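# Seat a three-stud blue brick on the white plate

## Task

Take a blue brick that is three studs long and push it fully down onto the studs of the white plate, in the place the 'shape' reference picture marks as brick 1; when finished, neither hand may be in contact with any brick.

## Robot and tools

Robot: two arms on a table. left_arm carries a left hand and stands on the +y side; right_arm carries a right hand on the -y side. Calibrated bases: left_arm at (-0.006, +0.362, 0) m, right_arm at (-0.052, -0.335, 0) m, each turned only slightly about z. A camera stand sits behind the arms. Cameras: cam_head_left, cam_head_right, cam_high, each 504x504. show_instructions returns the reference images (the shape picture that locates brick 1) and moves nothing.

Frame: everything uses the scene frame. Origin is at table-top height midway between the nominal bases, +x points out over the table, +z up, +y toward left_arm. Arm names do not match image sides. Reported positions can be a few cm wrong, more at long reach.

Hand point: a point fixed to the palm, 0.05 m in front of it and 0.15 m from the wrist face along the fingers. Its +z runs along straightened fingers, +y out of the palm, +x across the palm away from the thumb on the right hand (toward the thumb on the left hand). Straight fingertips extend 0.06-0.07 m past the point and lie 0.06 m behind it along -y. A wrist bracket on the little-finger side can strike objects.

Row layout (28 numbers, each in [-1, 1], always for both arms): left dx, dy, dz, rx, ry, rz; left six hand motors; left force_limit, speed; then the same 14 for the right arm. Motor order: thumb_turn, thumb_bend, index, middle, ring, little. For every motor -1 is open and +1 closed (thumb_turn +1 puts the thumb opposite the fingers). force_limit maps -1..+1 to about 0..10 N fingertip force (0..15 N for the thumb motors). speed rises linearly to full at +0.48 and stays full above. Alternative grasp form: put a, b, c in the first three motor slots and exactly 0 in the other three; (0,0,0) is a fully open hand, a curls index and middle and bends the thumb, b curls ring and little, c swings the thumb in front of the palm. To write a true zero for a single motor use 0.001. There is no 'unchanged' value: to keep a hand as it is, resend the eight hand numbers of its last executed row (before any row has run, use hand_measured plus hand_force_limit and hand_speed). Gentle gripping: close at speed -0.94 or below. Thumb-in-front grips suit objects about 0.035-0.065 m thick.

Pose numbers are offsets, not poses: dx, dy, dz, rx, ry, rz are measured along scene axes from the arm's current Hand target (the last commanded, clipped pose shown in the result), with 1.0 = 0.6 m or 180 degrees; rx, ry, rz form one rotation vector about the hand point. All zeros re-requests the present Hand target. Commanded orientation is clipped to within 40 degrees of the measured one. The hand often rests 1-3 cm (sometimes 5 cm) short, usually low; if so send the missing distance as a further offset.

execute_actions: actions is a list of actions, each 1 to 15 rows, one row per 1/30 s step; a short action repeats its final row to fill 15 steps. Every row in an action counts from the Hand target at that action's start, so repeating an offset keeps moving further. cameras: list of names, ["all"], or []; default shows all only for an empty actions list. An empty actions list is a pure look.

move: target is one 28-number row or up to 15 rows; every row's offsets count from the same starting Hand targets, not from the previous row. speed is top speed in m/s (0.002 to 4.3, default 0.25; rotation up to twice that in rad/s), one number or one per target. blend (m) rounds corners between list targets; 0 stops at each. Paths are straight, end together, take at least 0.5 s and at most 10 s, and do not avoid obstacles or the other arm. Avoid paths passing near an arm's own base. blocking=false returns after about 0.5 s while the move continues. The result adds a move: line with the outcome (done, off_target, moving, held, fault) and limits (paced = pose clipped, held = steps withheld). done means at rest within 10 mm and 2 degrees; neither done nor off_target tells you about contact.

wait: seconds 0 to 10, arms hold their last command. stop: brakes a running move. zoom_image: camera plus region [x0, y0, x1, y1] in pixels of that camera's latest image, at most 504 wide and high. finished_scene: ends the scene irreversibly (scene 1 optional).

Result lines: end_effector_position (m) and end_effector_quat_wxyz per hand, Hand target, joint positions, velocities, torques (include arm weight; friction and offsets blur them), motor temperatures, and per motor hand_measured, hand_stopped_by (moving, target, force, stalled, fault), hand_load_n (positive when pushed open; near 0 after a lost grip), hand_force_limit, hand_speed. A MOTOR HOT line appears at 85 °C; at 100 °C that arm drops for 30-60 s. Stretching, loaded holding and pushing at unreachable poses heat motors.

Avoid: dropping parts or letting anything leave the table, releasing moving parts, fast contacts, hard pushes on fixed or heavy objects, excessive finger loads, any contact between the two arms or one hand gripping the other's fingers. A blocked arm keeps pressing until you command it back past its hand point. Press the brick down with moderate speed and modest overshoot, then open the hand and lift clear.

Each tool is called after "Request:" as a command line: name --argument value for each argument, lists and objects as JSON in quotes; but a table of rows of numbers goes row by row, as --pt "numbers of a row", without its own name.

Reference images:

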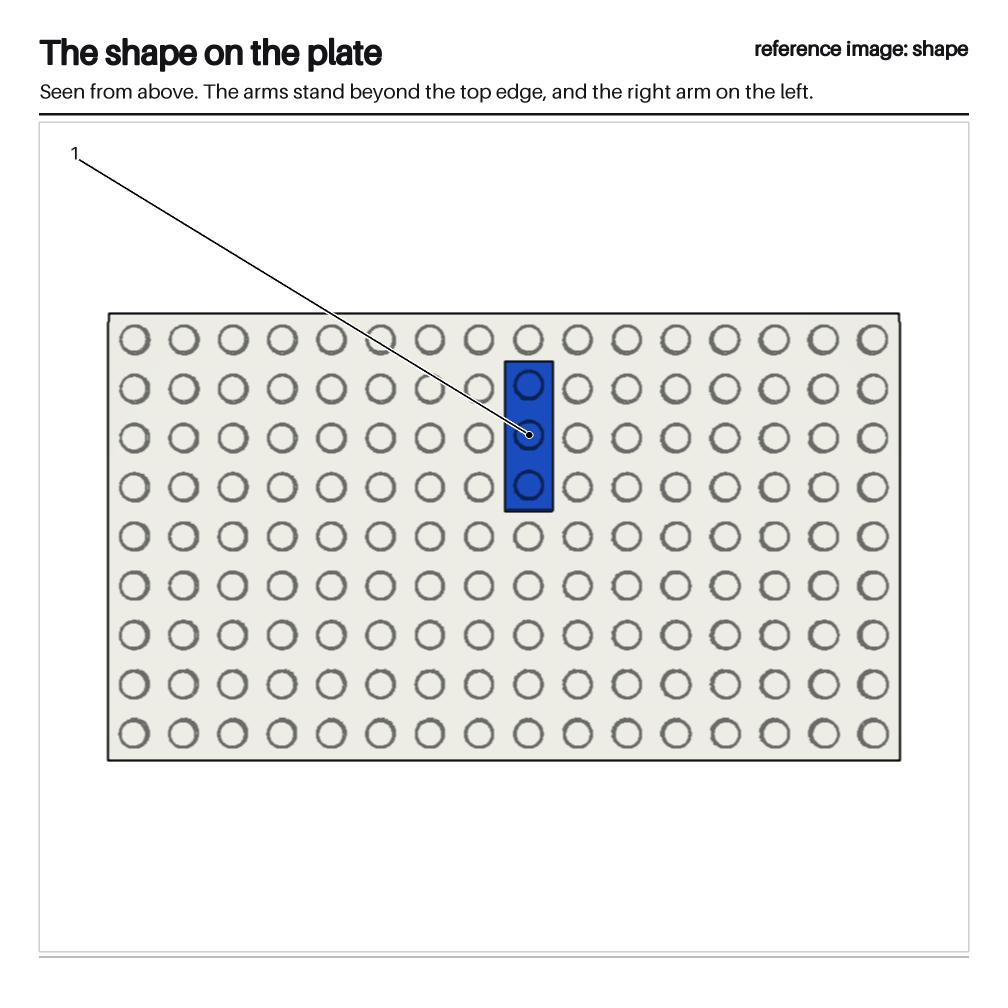

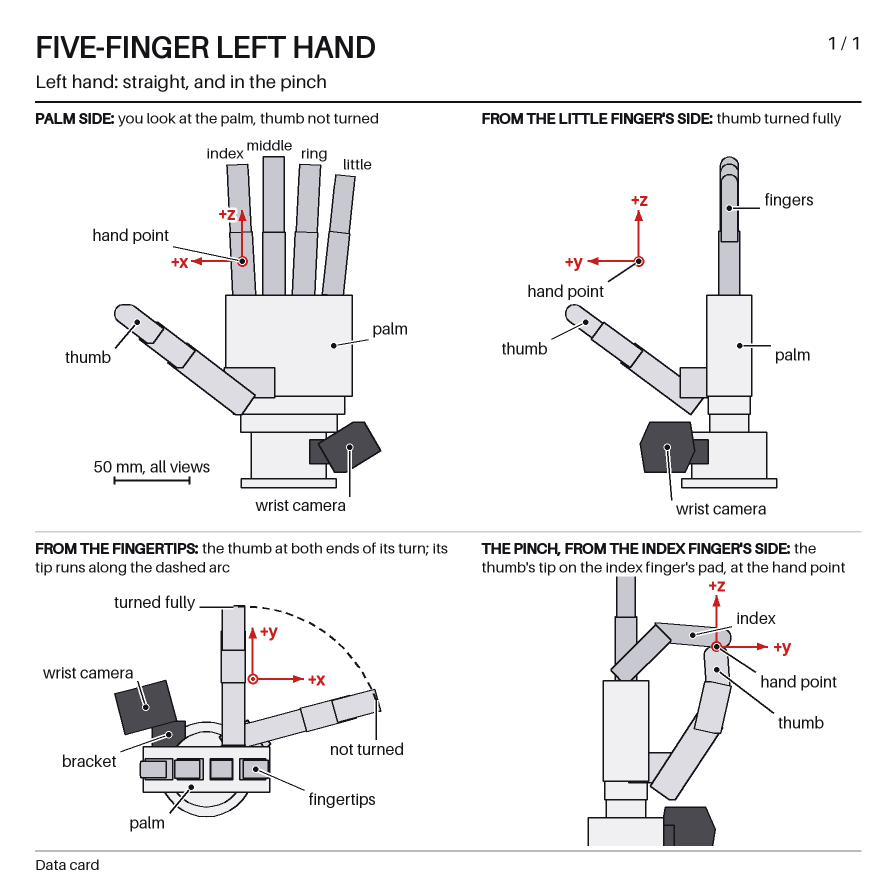

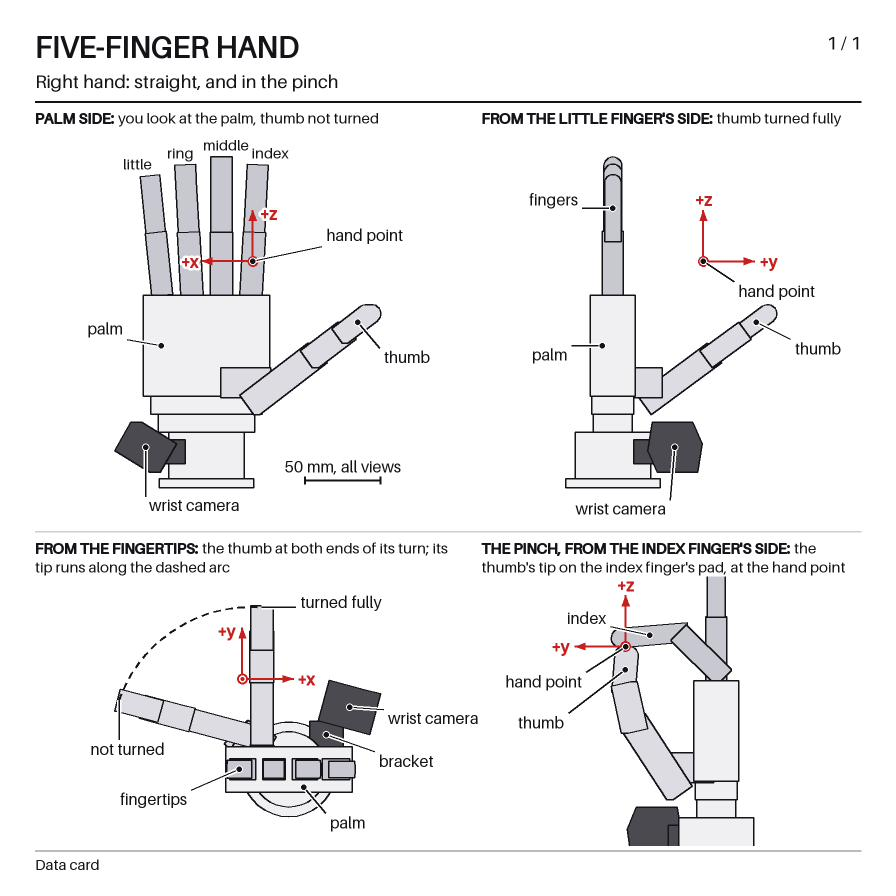

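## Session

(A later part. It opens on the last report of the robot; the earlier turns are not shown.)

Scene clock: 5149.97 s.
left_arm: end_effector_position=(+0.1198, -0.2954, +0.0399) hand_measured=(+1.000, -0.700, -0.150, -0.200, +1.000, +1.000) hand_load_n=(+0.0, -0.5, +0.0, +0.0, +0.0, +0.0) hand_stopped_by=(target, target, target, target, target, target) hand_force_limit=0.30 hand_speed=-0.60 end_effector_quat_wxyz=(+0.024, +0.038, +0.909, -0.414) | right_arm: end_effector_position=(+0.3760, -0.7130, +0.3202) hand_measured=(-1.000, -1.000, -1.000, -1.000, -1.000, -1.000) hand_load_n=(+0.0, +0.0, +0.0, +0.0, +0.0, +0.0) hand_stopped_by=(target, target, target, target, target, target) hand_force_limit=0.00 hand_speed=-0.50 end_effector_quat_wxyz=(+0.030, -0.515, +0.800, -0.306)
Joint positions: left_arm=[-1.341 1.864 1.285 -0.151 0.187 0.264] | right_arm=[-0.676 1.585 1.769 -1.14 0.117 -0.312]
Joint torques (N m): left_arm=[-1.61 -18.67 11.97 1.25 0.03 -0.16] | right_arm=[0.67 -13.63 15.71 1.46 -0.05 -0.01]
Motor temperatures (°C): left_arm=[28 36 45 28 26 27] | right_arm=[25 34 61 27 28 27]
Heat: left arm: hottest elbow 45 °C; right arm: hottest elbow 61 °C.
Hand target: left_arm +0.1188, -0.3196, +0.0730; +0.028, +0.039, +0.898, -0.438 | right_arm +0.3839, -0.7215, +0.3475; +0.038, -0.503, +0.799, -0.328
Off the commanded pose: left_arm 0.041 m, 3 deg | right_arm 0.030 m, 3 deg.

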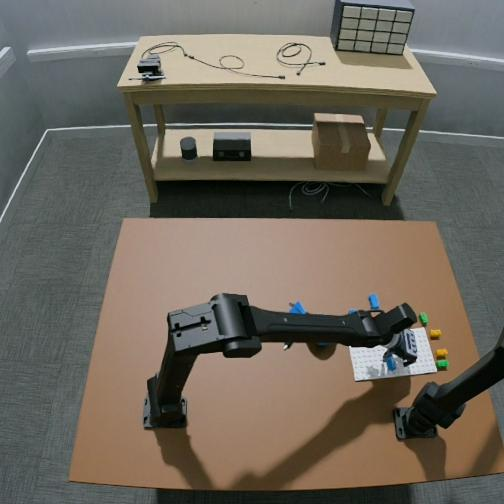

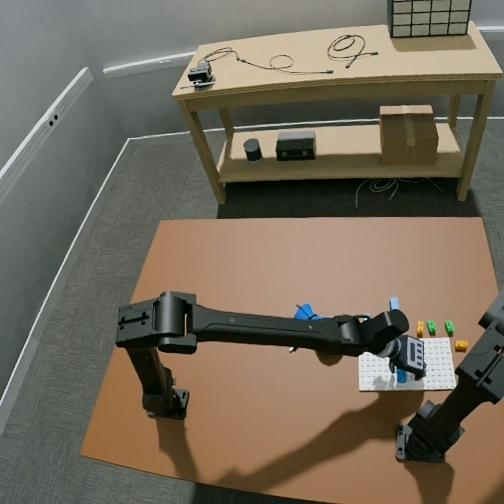

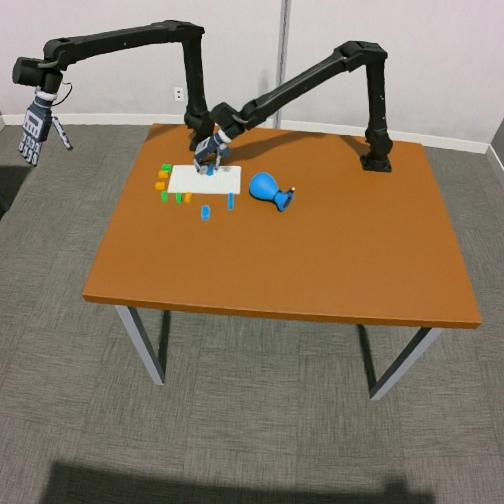

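Request:
execute_actions --actions '[[[0,0,0,0,0,0,1,-1,-0.4,-0.4,1,1,0.3,-0.6,0,0,0,0,0,0,0,0,0,0,0,0,0,-0.5]],[[0,-0.01,0.06,0,0,0,1,-1,-0.4,-0.4,1,1,0.3,-0.6,0,0,0,0,0,0,0,0,0,0,0,0,0,-0.5]]]' --cameras '["all"]'

Request:
zoom_image --camera "cam_head_right" --region '[392, 364, 414, 386]'

Request:
zoom_image --camera "cam_head_left" --region '[382, 352, 404, 374]'

Request:
zoom_image --camera "cam_high" --region '[195, 158, 219, 182]'

Scene clock: 5168.13 s.
left_arm: end_effector_position=(+0.1224, -0.3043, +0.0782) hand_measured=(+1.000, -1.000, -0.400, -0.400, +1.000, +1.000) hand_load_n=(+0.0, +0.0, +0.0, +0.0, +0.5, +0.0) hand_stopped_by=(target, target, target, target, target, target) hand_force_limit=0.30 hand_speed=-0.60 end_effector_quat_wxyz=(+0.025, +0.037, +0.908, -0.417) | right_arm: end_effector_position=(+0.3760, -0.7130, +0.3202) hand_measured=(-1.000, -1.000, -1.000, -1.000, -1.000, -1.000) hand_load_n=(+0.0, +0.0, +0.0, +0.0, +0.0, +0.0) hand_stopped_by=(target, target, target, target, target, target) hand_force_limit=0.00 hand_speed=-0.50 end_effector_quat_wxyz=(+0.030, -0.515, +0.800, -0.306)
Joint positions: left_arm=[-1.341 1.832 1.35 -0.242 0.185 0.262] | right_arm=[-0.676 1.585 1.769 -1.14 0.117 -0.312]
Joint torques (N m): left_arm=[-1.9 -18.37 12.18 1.26 0.03 -0.16] | right_arm=[0.44 -13.86 15.64 1.46 0.01 0]
Motor temperatures (°C): left_arm=[28 36 48 28 26 27] | right_arm=[25 34 61 27 28 27]
Heat: left arm: hottest elbow 48 °C; right arm: hottest elbow 61 °C.
Hand target: left_arm +0.1188, -0.3256, +0.1089; +0.028, +0.039, +0.898, -0.438 | right_arm +0.3839, -0.7215, +0.3475; +0.038, -0.503, +0.799, -0.328
Off the commanded pose: left_arm 0.038 m, 3 deg | right_arm 0.030 m, 3 deg.

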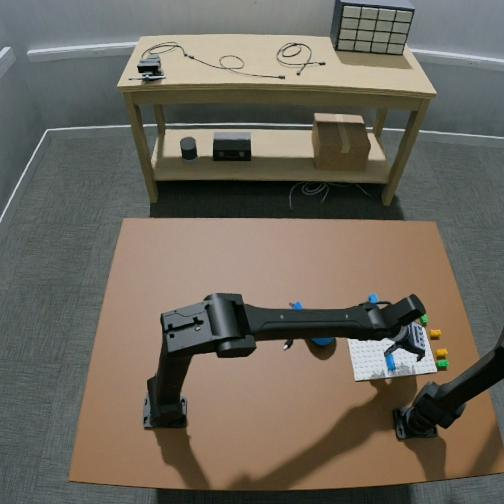

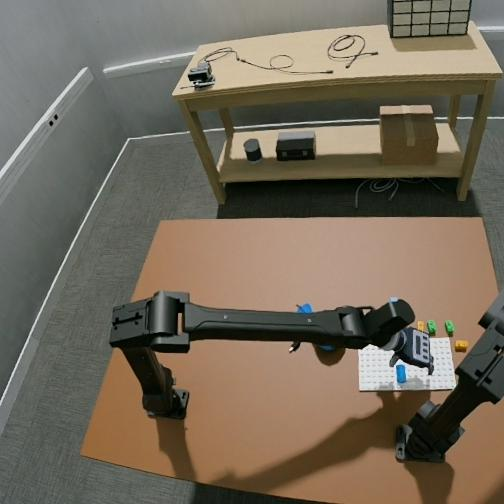

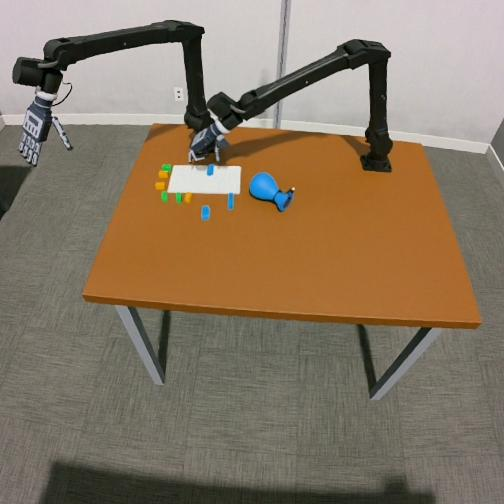

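Scaled by 22.909.

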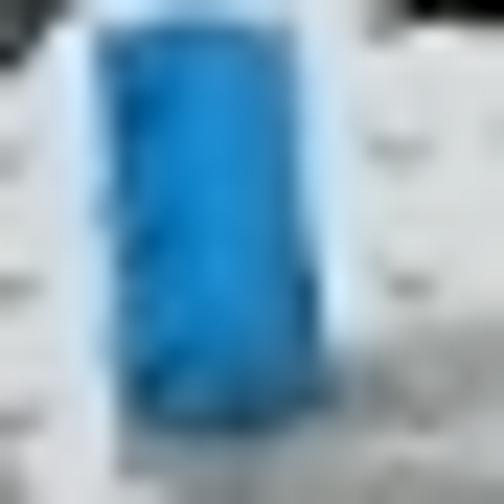

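Scaled by 22.909.

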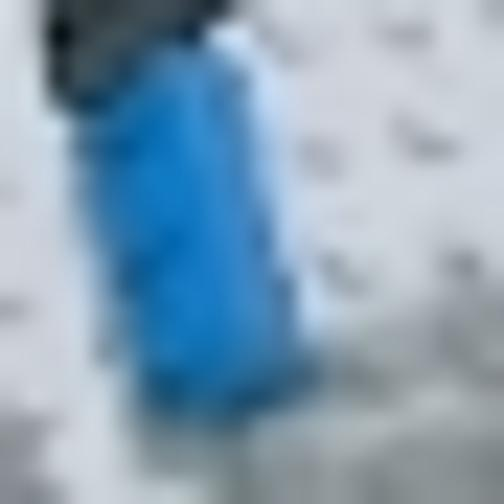

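Scaled by 21.000.

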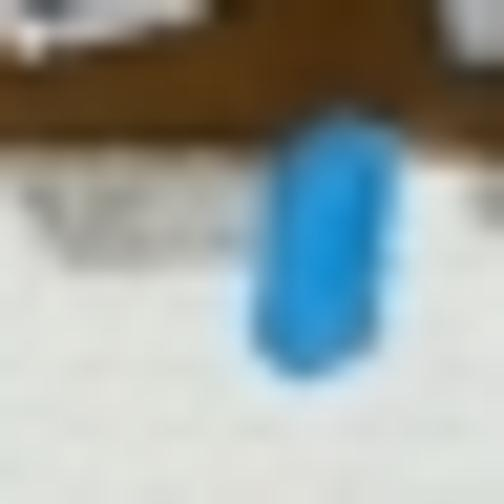

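Request:
zoom_image --camera "cam_head_right" --region '[394, 364, 409, 386]'

Request:
zoom_image --camera "cam_head_left" --region '[384, 352, 399, 374]'

Request:
zoom_image --camera "cam_high" --region '[202, 162, 217, 178]'

Scaled by 22.909.

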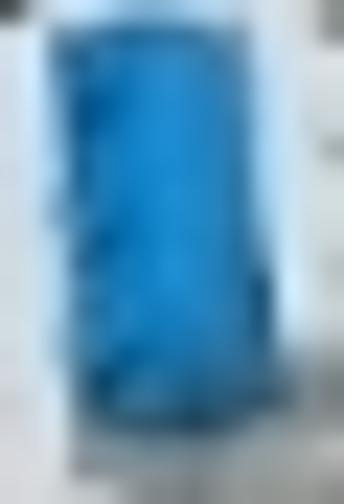

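Scaled by 22.909.

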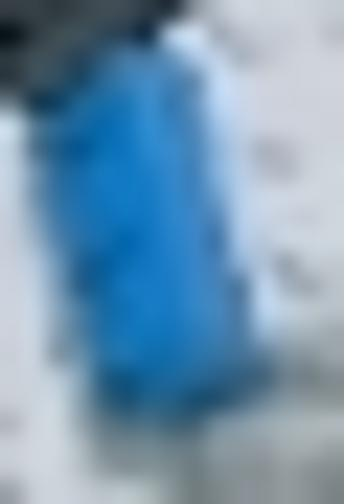

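Scaled by 31.500.

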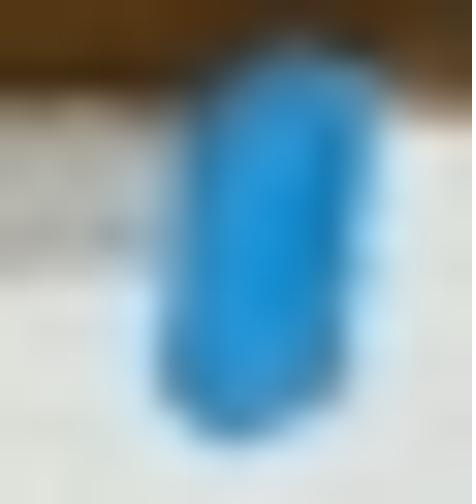

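Request:
move --pt "0.008 0.052 -0.03 0 0 0 1 -1 -0.15 -0.2 1 1 0.3 -0.6 0 0 0 0 0 0 0 0 0 0 0 0 0 -0.5" --pt "0.002 0.042 -0.13 0 0 0 1 -1 -0.15 -0.2 1 1 0.3 -0.6 0 0 0 0 0 0 0 0 0 0 0 0 0 -0.5" --speed 0.12 --blend '[0.01,0]' --cameras '["all"]'

Request:
zoom_image --camera "cam_head_right" --region '[392, 364, 414, 386]'

Request:
zoom_image --camera "cam_high" --region '[195, 158, 219, 182]'

Scene clock: 5233.93 s.
left_arm: end_effector_position=(+0.1185, -0.2959, +0.0331) hand_measured=(+1.000, -1.000, -0.150, -0.200, +1.000, +1.000) hand_load_n=(+0.5, +0.0, +0.0, +0.0, +0.0, +0.0) hand_stopped_by=(target, target, target, target, target, target) hand_force_limit=0.30 hand_speed=-0.60 end_effector_quat_wxyz=(+0.026, +0.040, +0.900, -0.433) | right_arm: end_effector_position=(+0.3760, -0.7130, +0.3202) hand_measured=(-1.000, -1.000, -1.000, -1.000, -1.000, -1.000) hand_load_n=(+0.0, +0.0, +0.0, +0.0, +0.0, +0.0) hand_stopped_by=(target, target, target, target, target, target) hand_force_limit=0.00 hand_speed=-0.50 end_effector_quat_wxyz=(+0.030, -0.515, +0.800, -0.306)
Joint positions: left_arm=[-1.341 1.865 1.244 -0.068 0.194 0.262] | right_arm=[-0.676 1.585 1.769 -1.14 0.117 -0.312]
Joint torques (N m): left_arm=[-0.73 -16.5 7.94 2.73 0.06 -0.08] | right_arm=[0.09 -13.57 15.72 1.59 -0.04 0.04]
Motor temperatures (°C): left_arm=[28 38 52 28 26 27] | right_arm=[25 34 61 27 28 27]
Heat: left arm: hottest elbow 52 °C; right arm: hottest elbow 61 °C.
Hand target: left_arm +0.1200, -0.3003, +0.0309; +0.028, +0.039, +0.898, -0.438 | right_arm +0.3839, -0.7215, +0.3475; +0.038, -0.503, +0.799, -0.328
Off the commanded pose: left_arm 0.005 m, 1 deg | right_arm 0.030 m, 3 deg.
move: off_target (right_arm)

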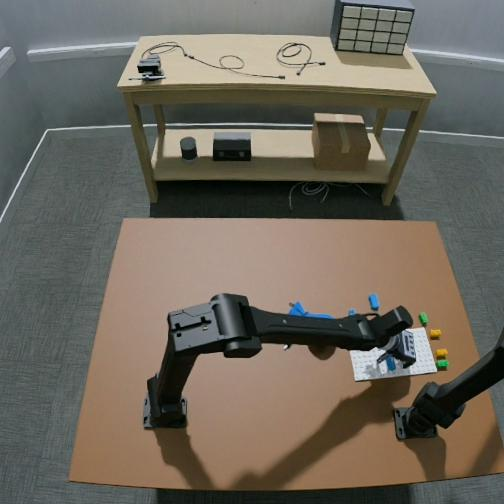

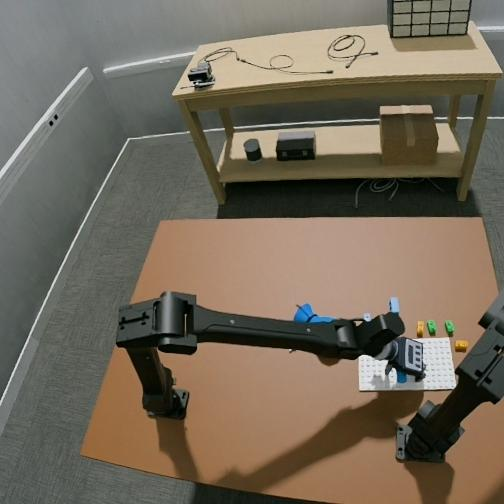

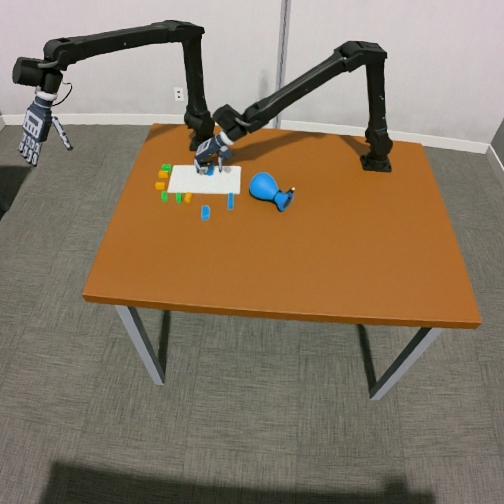

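Scaled by 22.909.

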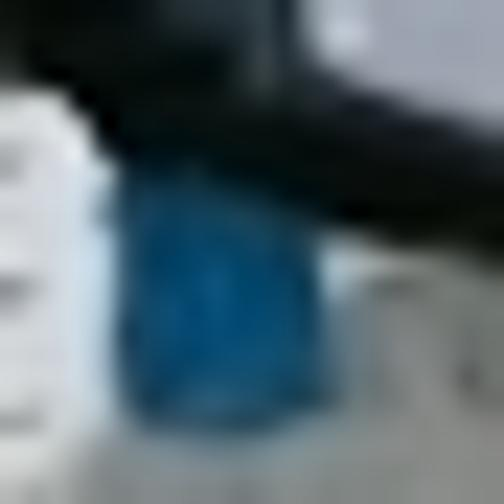

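Scaled by 21.000.

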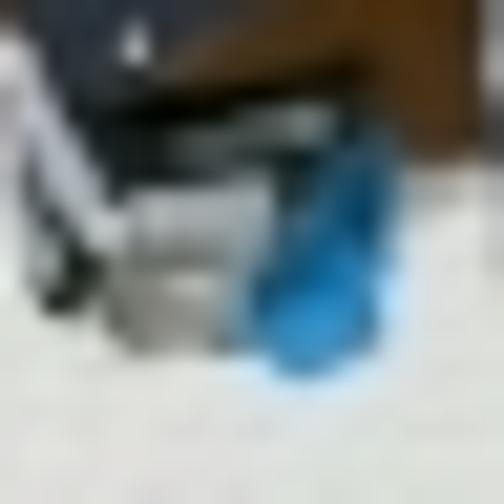

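Request:
execute_actions --actions '[[[0,0,0,0,0,0,1,-0.4,-0.15,-0.2,1,1,-0.5,-0.75,0,0,0,0,0,0,0,0,0,0,0,0,0,-0.5]]]' --cameras '["all"]'

Request:
zoom_image --camera "cam_head_right" --region '[392, 364, 414, 386]'

Request:
zoom_image --camera "cam_high" --region '[195, 158, 219, 182]'

Scene clock: 5242.13 s.
left_arm: end_effector_position=(+0.1185, -0.2959, +0.0331) hand_measured=(+1.000, -0.400, -0.150, -0.200, +1.000, +1.000) hand_load_n=(+0.0, +0.0, +0.0, +0.0, +0.0, +0.0) hand_stopped_by=(target, target, target, target, target, target) hand_force_limit=-0.50 hand_speed=-0.75 end_effector_quat_wxyz=(+0.026, +0.040, +0.900, -0.433) | right_arm: end_effector_position=(+0.3760, -0.7130, +0.3202) hand_measured=(-1.000, -1.000, -1.000, -1.000, -1.000, -1.000) hand_load_n=(+0.0, +0.0, +0.0, +0.0, +0.0, +0.0) hand_stopped_by=(target, target, target, target, target, target) hand_force_limit=0.00 hand_speed=-0.50 end_effector_quat_wxyz=(+0.030, -0.515, +0.800, -0.306)
Joint positions: left_arm=[-1.341 1.865 1.244 -0.068 0.194 0.262] | right_arm=[-0.676 1.585 1.769 -1.14 0.117 -0.312]
Joint torques (N m): left_arm=[-0.73 -16.44 7.97 2.73 0.06 -0.08] | right_arm=[0.15 -13.68 15.79 1.61 -0.01 -0.01]
Motor temperatures (°C): left_arm=[28 38 50 28 26 27] | right_arm=[25 34 61 27 28 27]
Heat: left arm: hottest elbow 50 °C; right arm: hottest elbow 61 °C.
Hand target: left_arm +0.1200, -0.3003, +0.0309; +0.028, +0.039, +0.898, -0.438 | right_arm +0.3839, -0.7215, +0.3475; +0.038, -0.503, +0.799, -0.328
Off the commanded pose: left_arm 0.005 m, 1 deg | right_arm 0.030 m, 3 deg.

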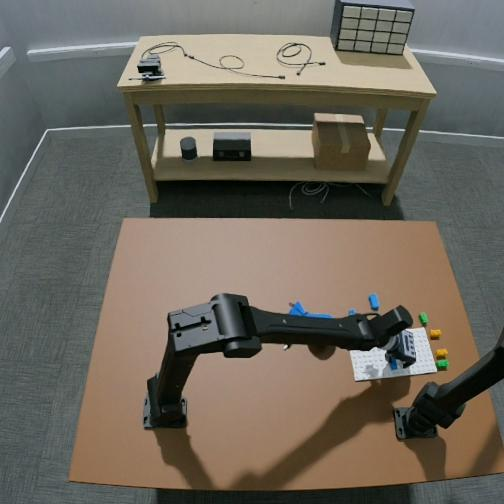

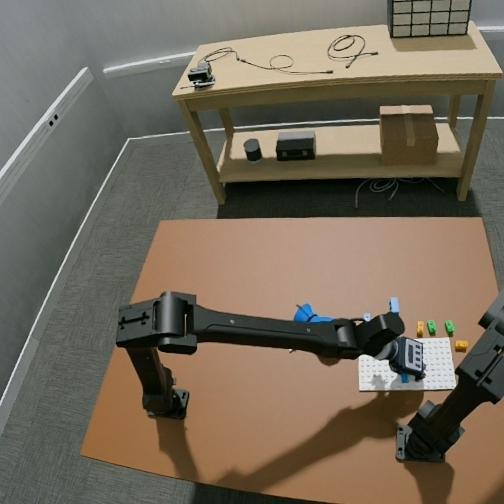

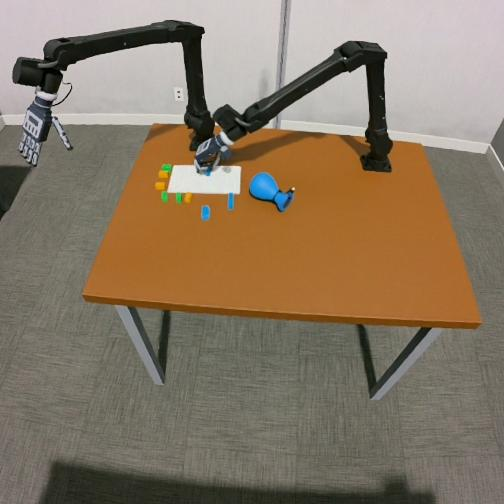

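Scaled by 22.909.

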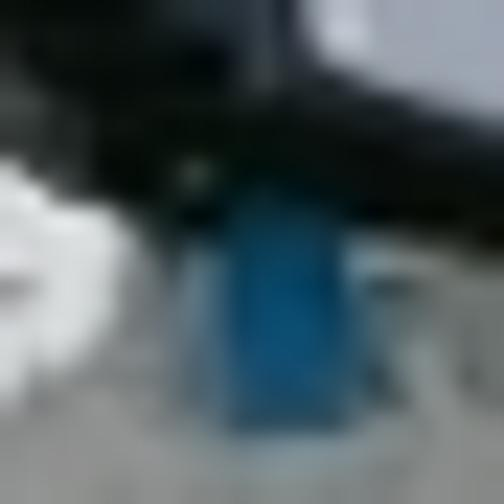

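Scaled by 21.000.

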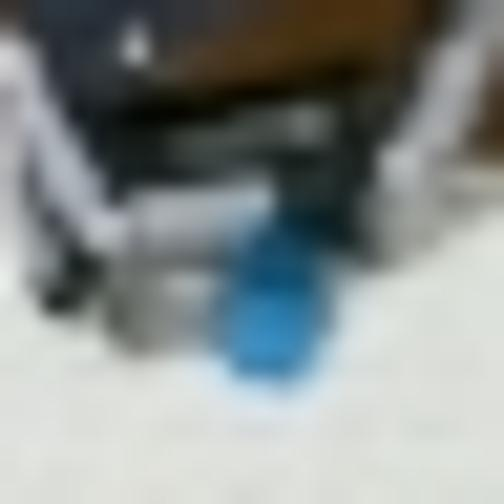

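Request:
zoom_image --camera "cam_head_left" --region '[382, 352, 404, 374]'

Request:
zoom_image --camera "cam_head_right" --region '[396, 370, 412, 386]'

Scaled by 22.909.

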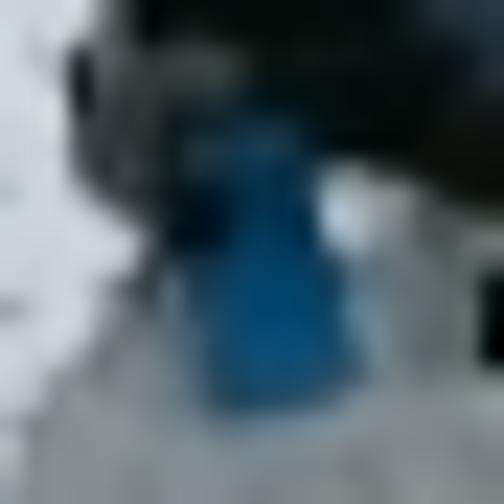

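Scaled by 31.500.

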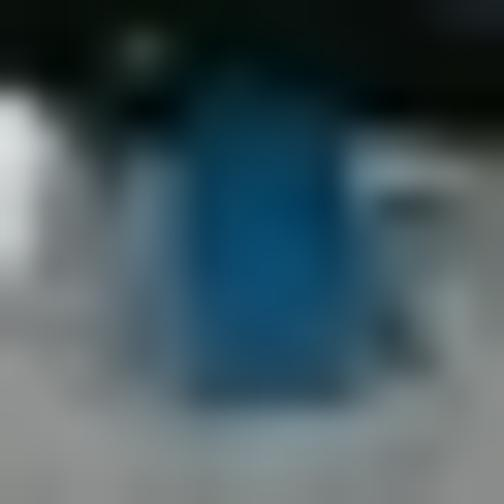

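Request:
execute_actions --actions '[[[0,0,0,0,0,0,1,-1,-0.3,-0.35,1,1,0.3,-0.6,0,0,0,0,0,0,0,0,0,0,0,0,0,-0.5]],[[0,-0.015,0.07,0,0,0,1,-1,-0.3,-0.35,1,1,0.3,-0.6,0,0,0,0,0,0,0,0,0,0,0,0,0,-0.5]],[[0,-0.01,0.06,0,0,0,1,-1,-0.3,-0.35,1,1,0.3,-0.6,0,0,0,0,0,0,0,0,0,0,0,0,0,-0.5]]]' --cameras '["all"]'

Request:
zoom_image --camera "cam_head_right" --region '[392, 364, 414, 386]'

Request:
zoom_image --camera "cam_head_left" --region '[382, 352, 404, 374]'

Request:
zoom_image --camera "cam_high" --region '[195, 158, 219, 182]'

Scene clock: 5270.87 s.
left_arm: end_effector_position=(+0.1192, -0.2958, +0.0811) hand_measured=(+1.000, -1.000, -0.300, -0.350, +1.000, +1.000) hand_load_n=(+0.0, -0.5, +0.0, +0.0, +0.0, +0.0) hand_stopped_by=(target, target, target, target, target, target) hand_force_limit=0.30 hand_speed=-0.60 end_effector_quat_wxyz=(+0.024, +0.038, +0.907, -0.419) | right_arm: end_effector_position=(+0.3760, -0.7130, +0.3202) hand_measured=(-1.000, -1.000, -1.000, -1.000, -1.000, -1.000) hand_load_n=(-0.5, +0.0, +0.0, +0.0, +0.0, +0.0) hand_stopped_by=(target, target, target, target, target, target) hand_force_limit=0.00 hand_speed=-0.50 end_effector_quat_wxyz=(+0.030, -0.515, +0.800, -0.306)
Joint positions: left_arm=[-1.341 1.807 1.32 -0.233 0.19 0.262] | right_arm=[-0.676 1.585 1.769 -1.14 0.117 -0.312]
Joint torques (N m): left_arm=[-1.32 -17.67 12.07 1.26 0.03 -0.12] | right_arm=[0.32 -14.04 15.73 1.65 0 -0.02]
Motor temperatures (°C): left_arm=[28 38 48 28 26 27] | right_arm=[25 34 61 27 28 27]
Heat: left arm: hottest elbow 48 °C; right arm: hottest elbow 61 °C.
Hand target: left_arm +0.1201, -0.3153, +0.1088; +0.028, +0.039, +0.898, -0.438 | right_arm +0.3839, -0.7215, +0.3475; +0.038, -0.503, +0.799, -0.328
Off the commanded pose: left_arm 0.034 m, 2 deg | right_arm 0.030 m, 3 deg.

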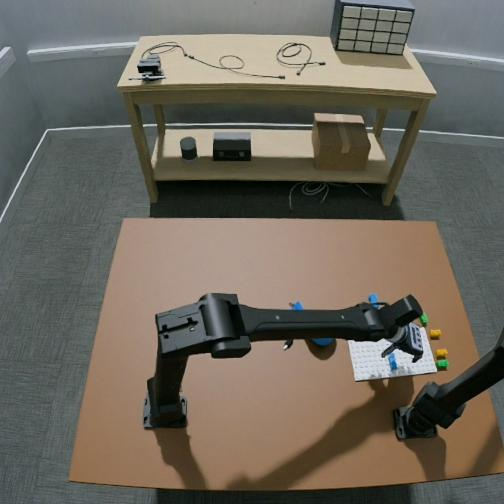

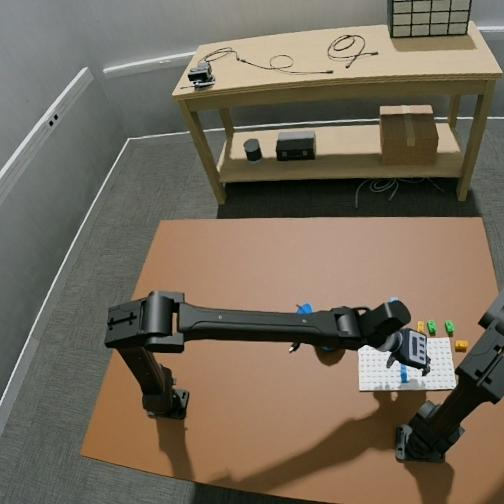

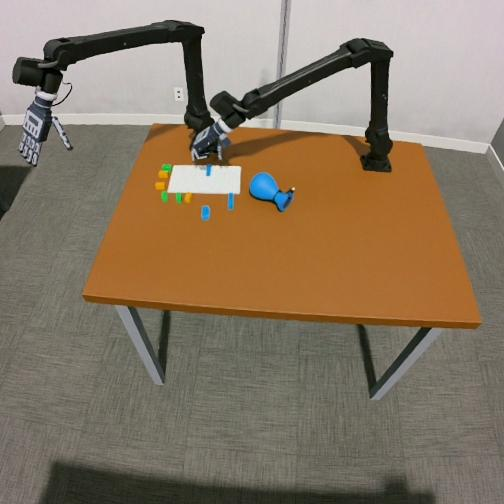

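Scaled by 22.909.

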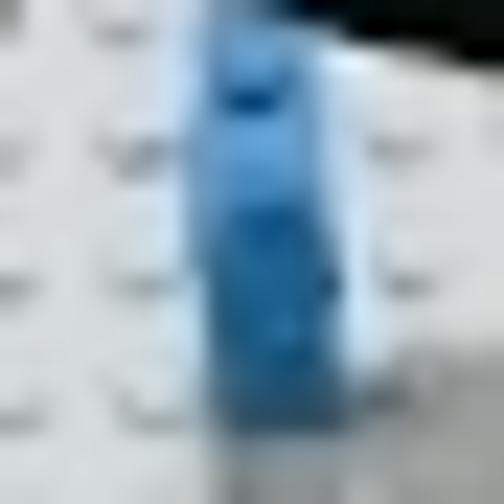

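Scaled by 22.909.

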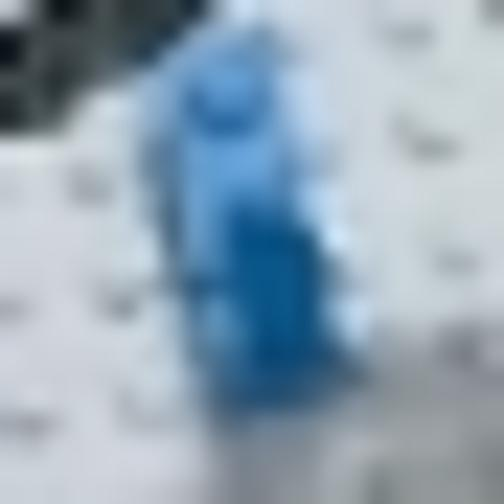

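Scaled by 21.000.

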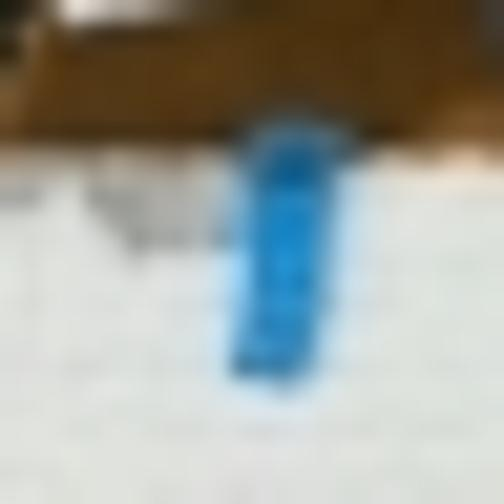

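Request:
zoom_image --camera "cam_head_right" --region '[396, 374, 412, 390]'

Request:
zoom_image --camera "cam_head_left" --region '[384, 360, 400, 376]'

Request:
zoom_image --camera "cam_high" --region '[200, 162, 216, 178]'

Scaled by 31.500.

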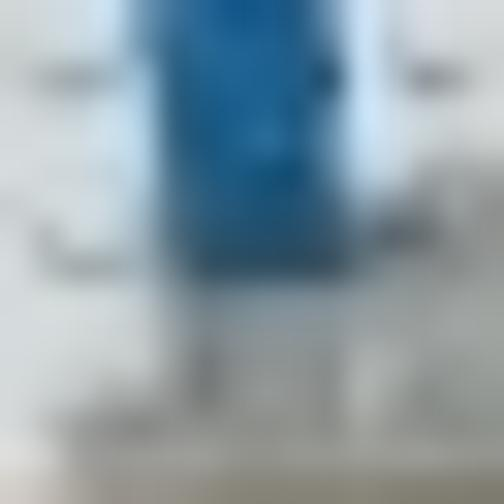

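Scaled by 31.500.

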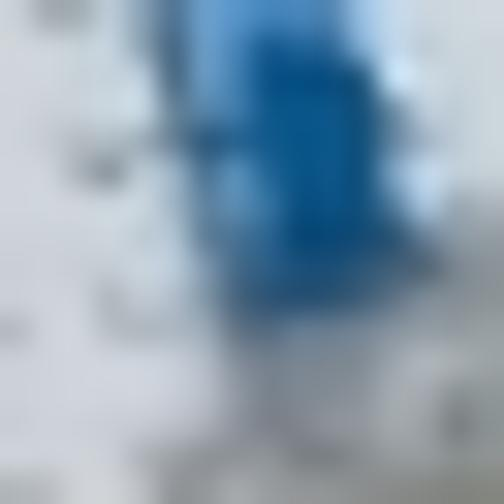

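Scaled by 31.500.

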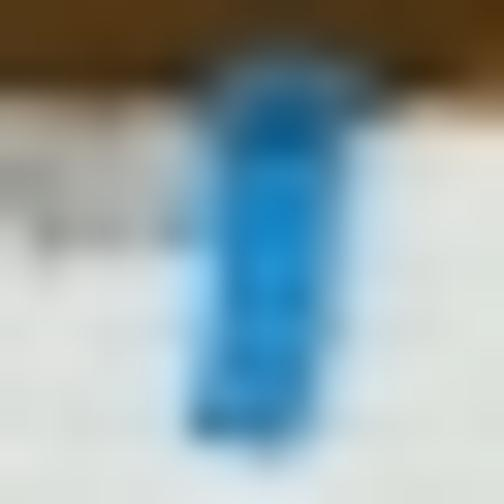

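Request:
move --pt "0.02 0.03 0.16 0 0 0 1 -1 -0.3 -0.35 1 1 0.3 -0.6 0 0 0 0 0 0 0 0 0 0 0 0 0 -0.5" --pt "0.198 0.319 0.2 0.288 0.0184 0.0257 -1 -1 1 1 1 1 0.3 -0.3 0 0 0 0 0 0 0 0 0 0 0 0 0 -0.5" --speed '[0.15,0.3]' --blend '[0.04,0]' --cameras '["all"]'

Request:
zoom_image --camera "cam_head_right" --region '[392, 364, 414, 386]'

Request:
zoom_image --camera "cam_head_left" --region '[382, 352, 404, 374]'

Request:
zoom_image --camera "cam_high" --region '[200, 162, 216, 178]'

Scene clock: 5306.03 s.
left_arm: end_effector_position=(+0.2299, -0.1148, +0.2175) hand_measured=(-1.000, -1.000, +1.000, +1.000, +1.000, +1.000) hand_load_n=(+0.0, +0.0, +0.0, +0.0, +0.0, +0.5) hand_stopped_by=(target, target, target, target, target, target) hand_force_limit=0.30 hand_speed=-0.30 end_effector_quat_wxyz=(-0.007, -0.003, +1.000, +0.012) | right_arm: end_effector_position=(+0.3760, -0.7130, +0.3202) hand_measured=(-1.000, -1.000, -1.000, -1.000, -1.000, -1.000) hand_load_n=(+0.0, +0.0, +0.0, +0.0, +0.0, +0.0) hand_stopped_by=(target, target, target, target, target, target) hand_force_limit=0.00 hand_speed=-0.50 end_effector_quat_wxyz=(+0.030, -0.515, +0.800, -0.306)
Joint positions: left_arm=[-1.142 1.951 2.022 -1.669 0.003 0.458] | right_arm=[-0.676 1.585 1.769 -1.14 0.117 -0.312]
Joint torques (N m): left_arm=[-0.26 -17.55 12.03 -0.2 -0.07 0.04] | right_arm=[0.09 -13.57 15.71 1.61 -0.01 -0.01]
Motor temperatures (°C): left_arm=[28 36 48 28 26 27] | right_arm=[25 34 61 27 28 27]
Heat: left arm: hottest elbow 48 °C; right arm: hottest elbow 61 °C.
Hand target: left_arm +0.2389, -0.1239, +0.2289; +0.000, +0.000, +1.000, -0.001 | right_arm +0.3839, -0.7215, +0.3475; +0.038, -0.503, +0.799, -0.328
Off the commanded pose: left_arm 0.017 m, 2 deg | right_arm 0.030 m, 3 deg.
move: off_target (left_arm, right_arm); target 2's new numbers were sent with left_arm's hand 0.017 m and 2 deg from that target

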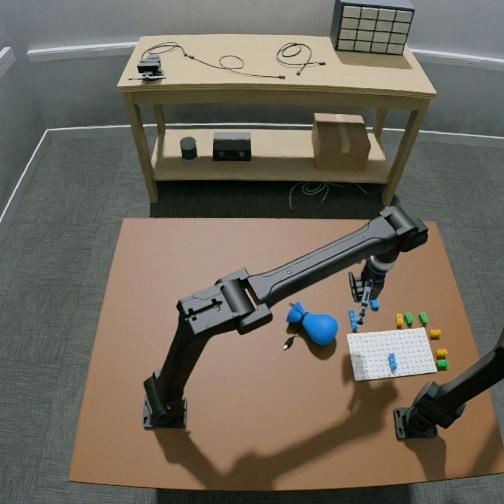

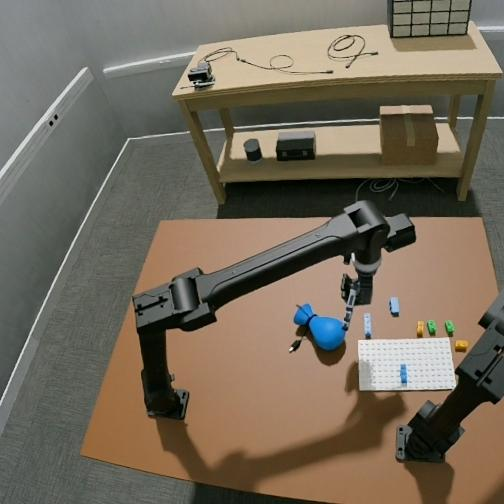

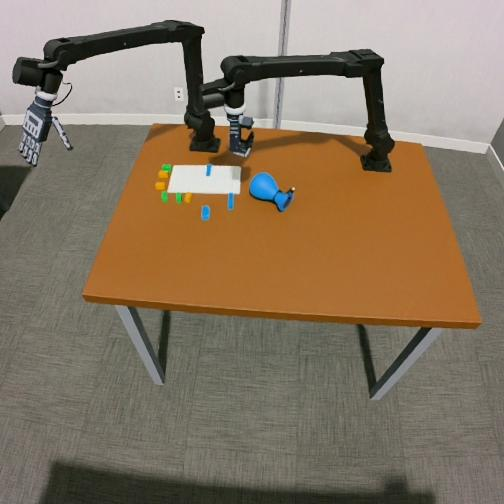

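Scaled by 22.909.

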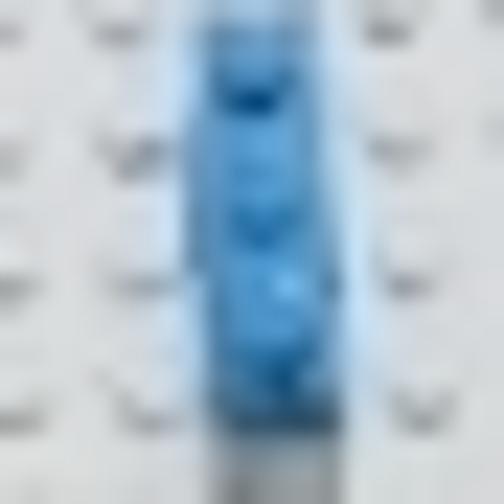

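Scaled by 22.909.

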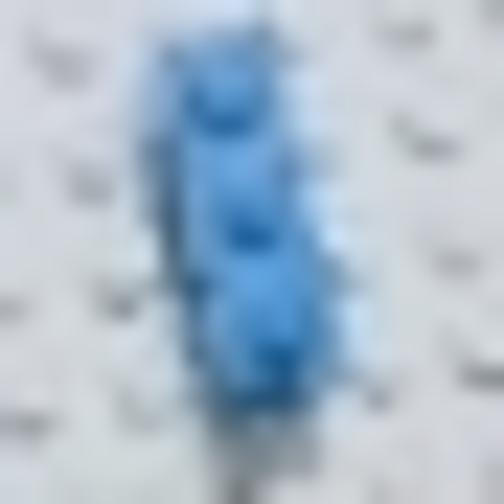

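Scaled by 31.500.

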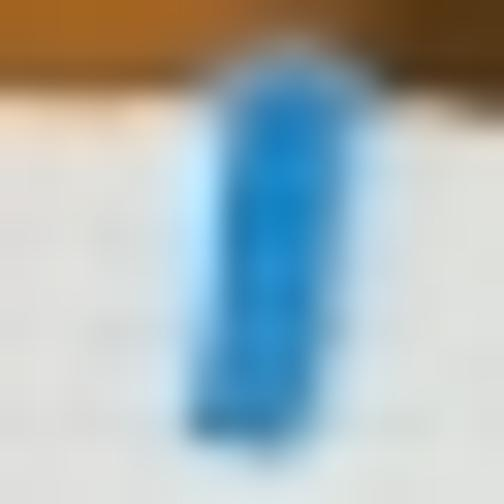

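Request:
move --pt "-0.175 -0.276 -0.165 -0.288 -0.0184 -0.0257 1 -1 -0.3 -0.35 1 1 0.3 -0.3 0 0 0 0 0 0 0 0 0 0 0 0 0 -0.5" --pt "-0.2 -0.2935 -0.33 -0.288 -0.0184 -0.0257 1 -1 -0.3 -0.35 1 1 0.3 -0.3 0 0 0 0 0 0 0 0 0 0 0 0 0 -0.5" --speed '[0.3,0.12]' --blend '[0.02,0]' --cameras '["all"]'

Request:
zoom_image --camera "cam_head_right" --region '[392, 364, 414, 386]'

Request:
zoom_image --camera "cam_high" --region '[195, 158, 219, 182]'

Scene clock: 5372.17 s.
left_arm: end_effector_position=(+0.1256, -0.2932, +0.0324) hand_measured=(+1.000, -1.000, -0.300, -0.350, +1.000, +1.000) hand_load_n=(+0.0, +0.0, +0.0, +0.0, +0.0, +0.0) hand_stopped_by=(target, target, target, target, target, target) hand_force_limit=0.30 hand_speed=-0.30 end_effector_quat_wxyz=(+0.030, +0.039, +0.901, -0.431) | right_arm: end_effector_position=(+0.3760, -0.7130, +0.3202) hand_measured=(-1.000, -1.000, -1.000, -1.000, -1.000, -1.000) hand_load_n=(-0.5, +0.0, -0.5, +0.0, +0.0, +0.0) hand_stopped_by=(target, target, target, target, target, target) hand_force_limit=0.00 hand_speed=-0.50 end_effector_quat_wxyz=(+0.030, -0.515, +0.800, -0.306)
Joint positions: left_arm=[-1.331 1.864 1.241 -0.069 0.192 0.27] | right_arm=[-0.676 1.585 1.769 -1.14 0.117 -0.312]
Joint torques (N m): left_arm=[-1.79 -16.44 7.97 2.81 0.07 -0.17] | right_arm=[0.21 -13.63 15.79 1.55 -0.03 0]
Motor temperatures (°C): left_arm=[28 36 49 28 26 27] | right_arm=[25 34 61 27 28 27]
Heat: left arm: hottest elbow 49 °C; right arm: hottest elbow 61 °C.
Hand target: left_arm +0.1189, -0.2999, +0.0308; +0.028, +0.039, +0.898, -0.438 | right_arm +0.3839, -0.7215, +0.3475; +0.038, -0.503, +0.799, -0.328
Off the commanded pose: left_arm 0.010 m, 1 deg | right_arm 0.030 m, 3 deg.
move: off_target (right_arm)

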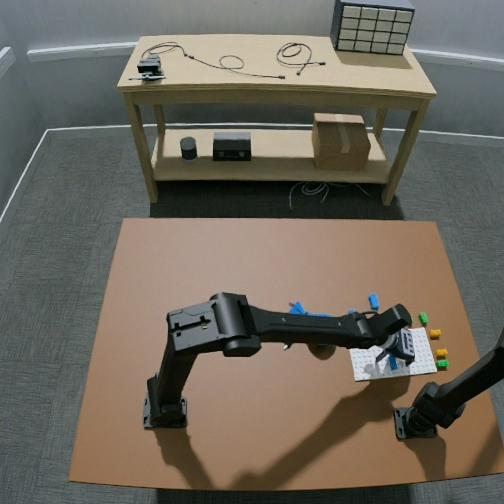

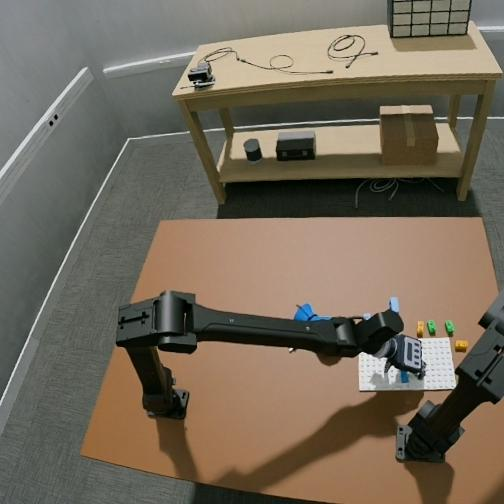

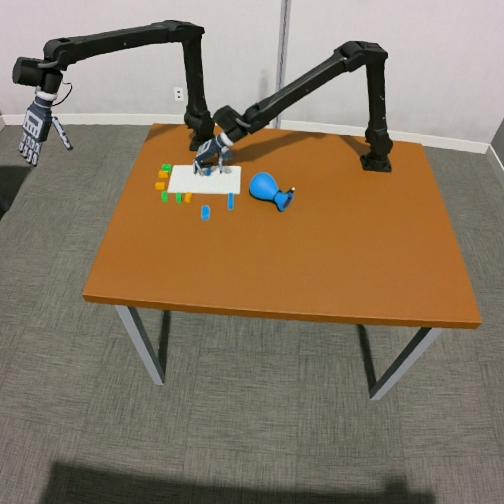

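Scaled by 22.909.

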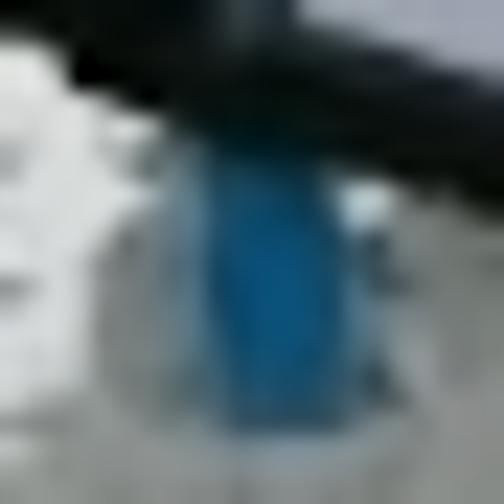

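Scaled by 21.000.

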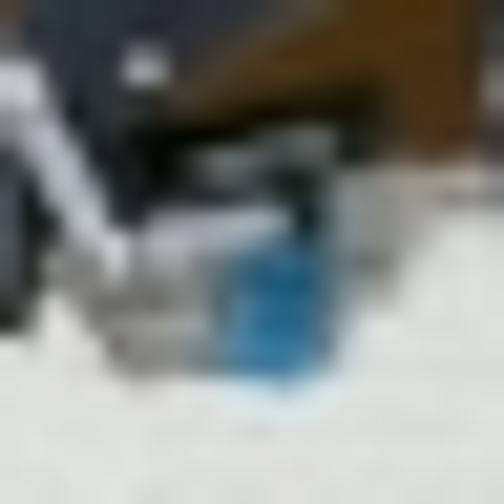

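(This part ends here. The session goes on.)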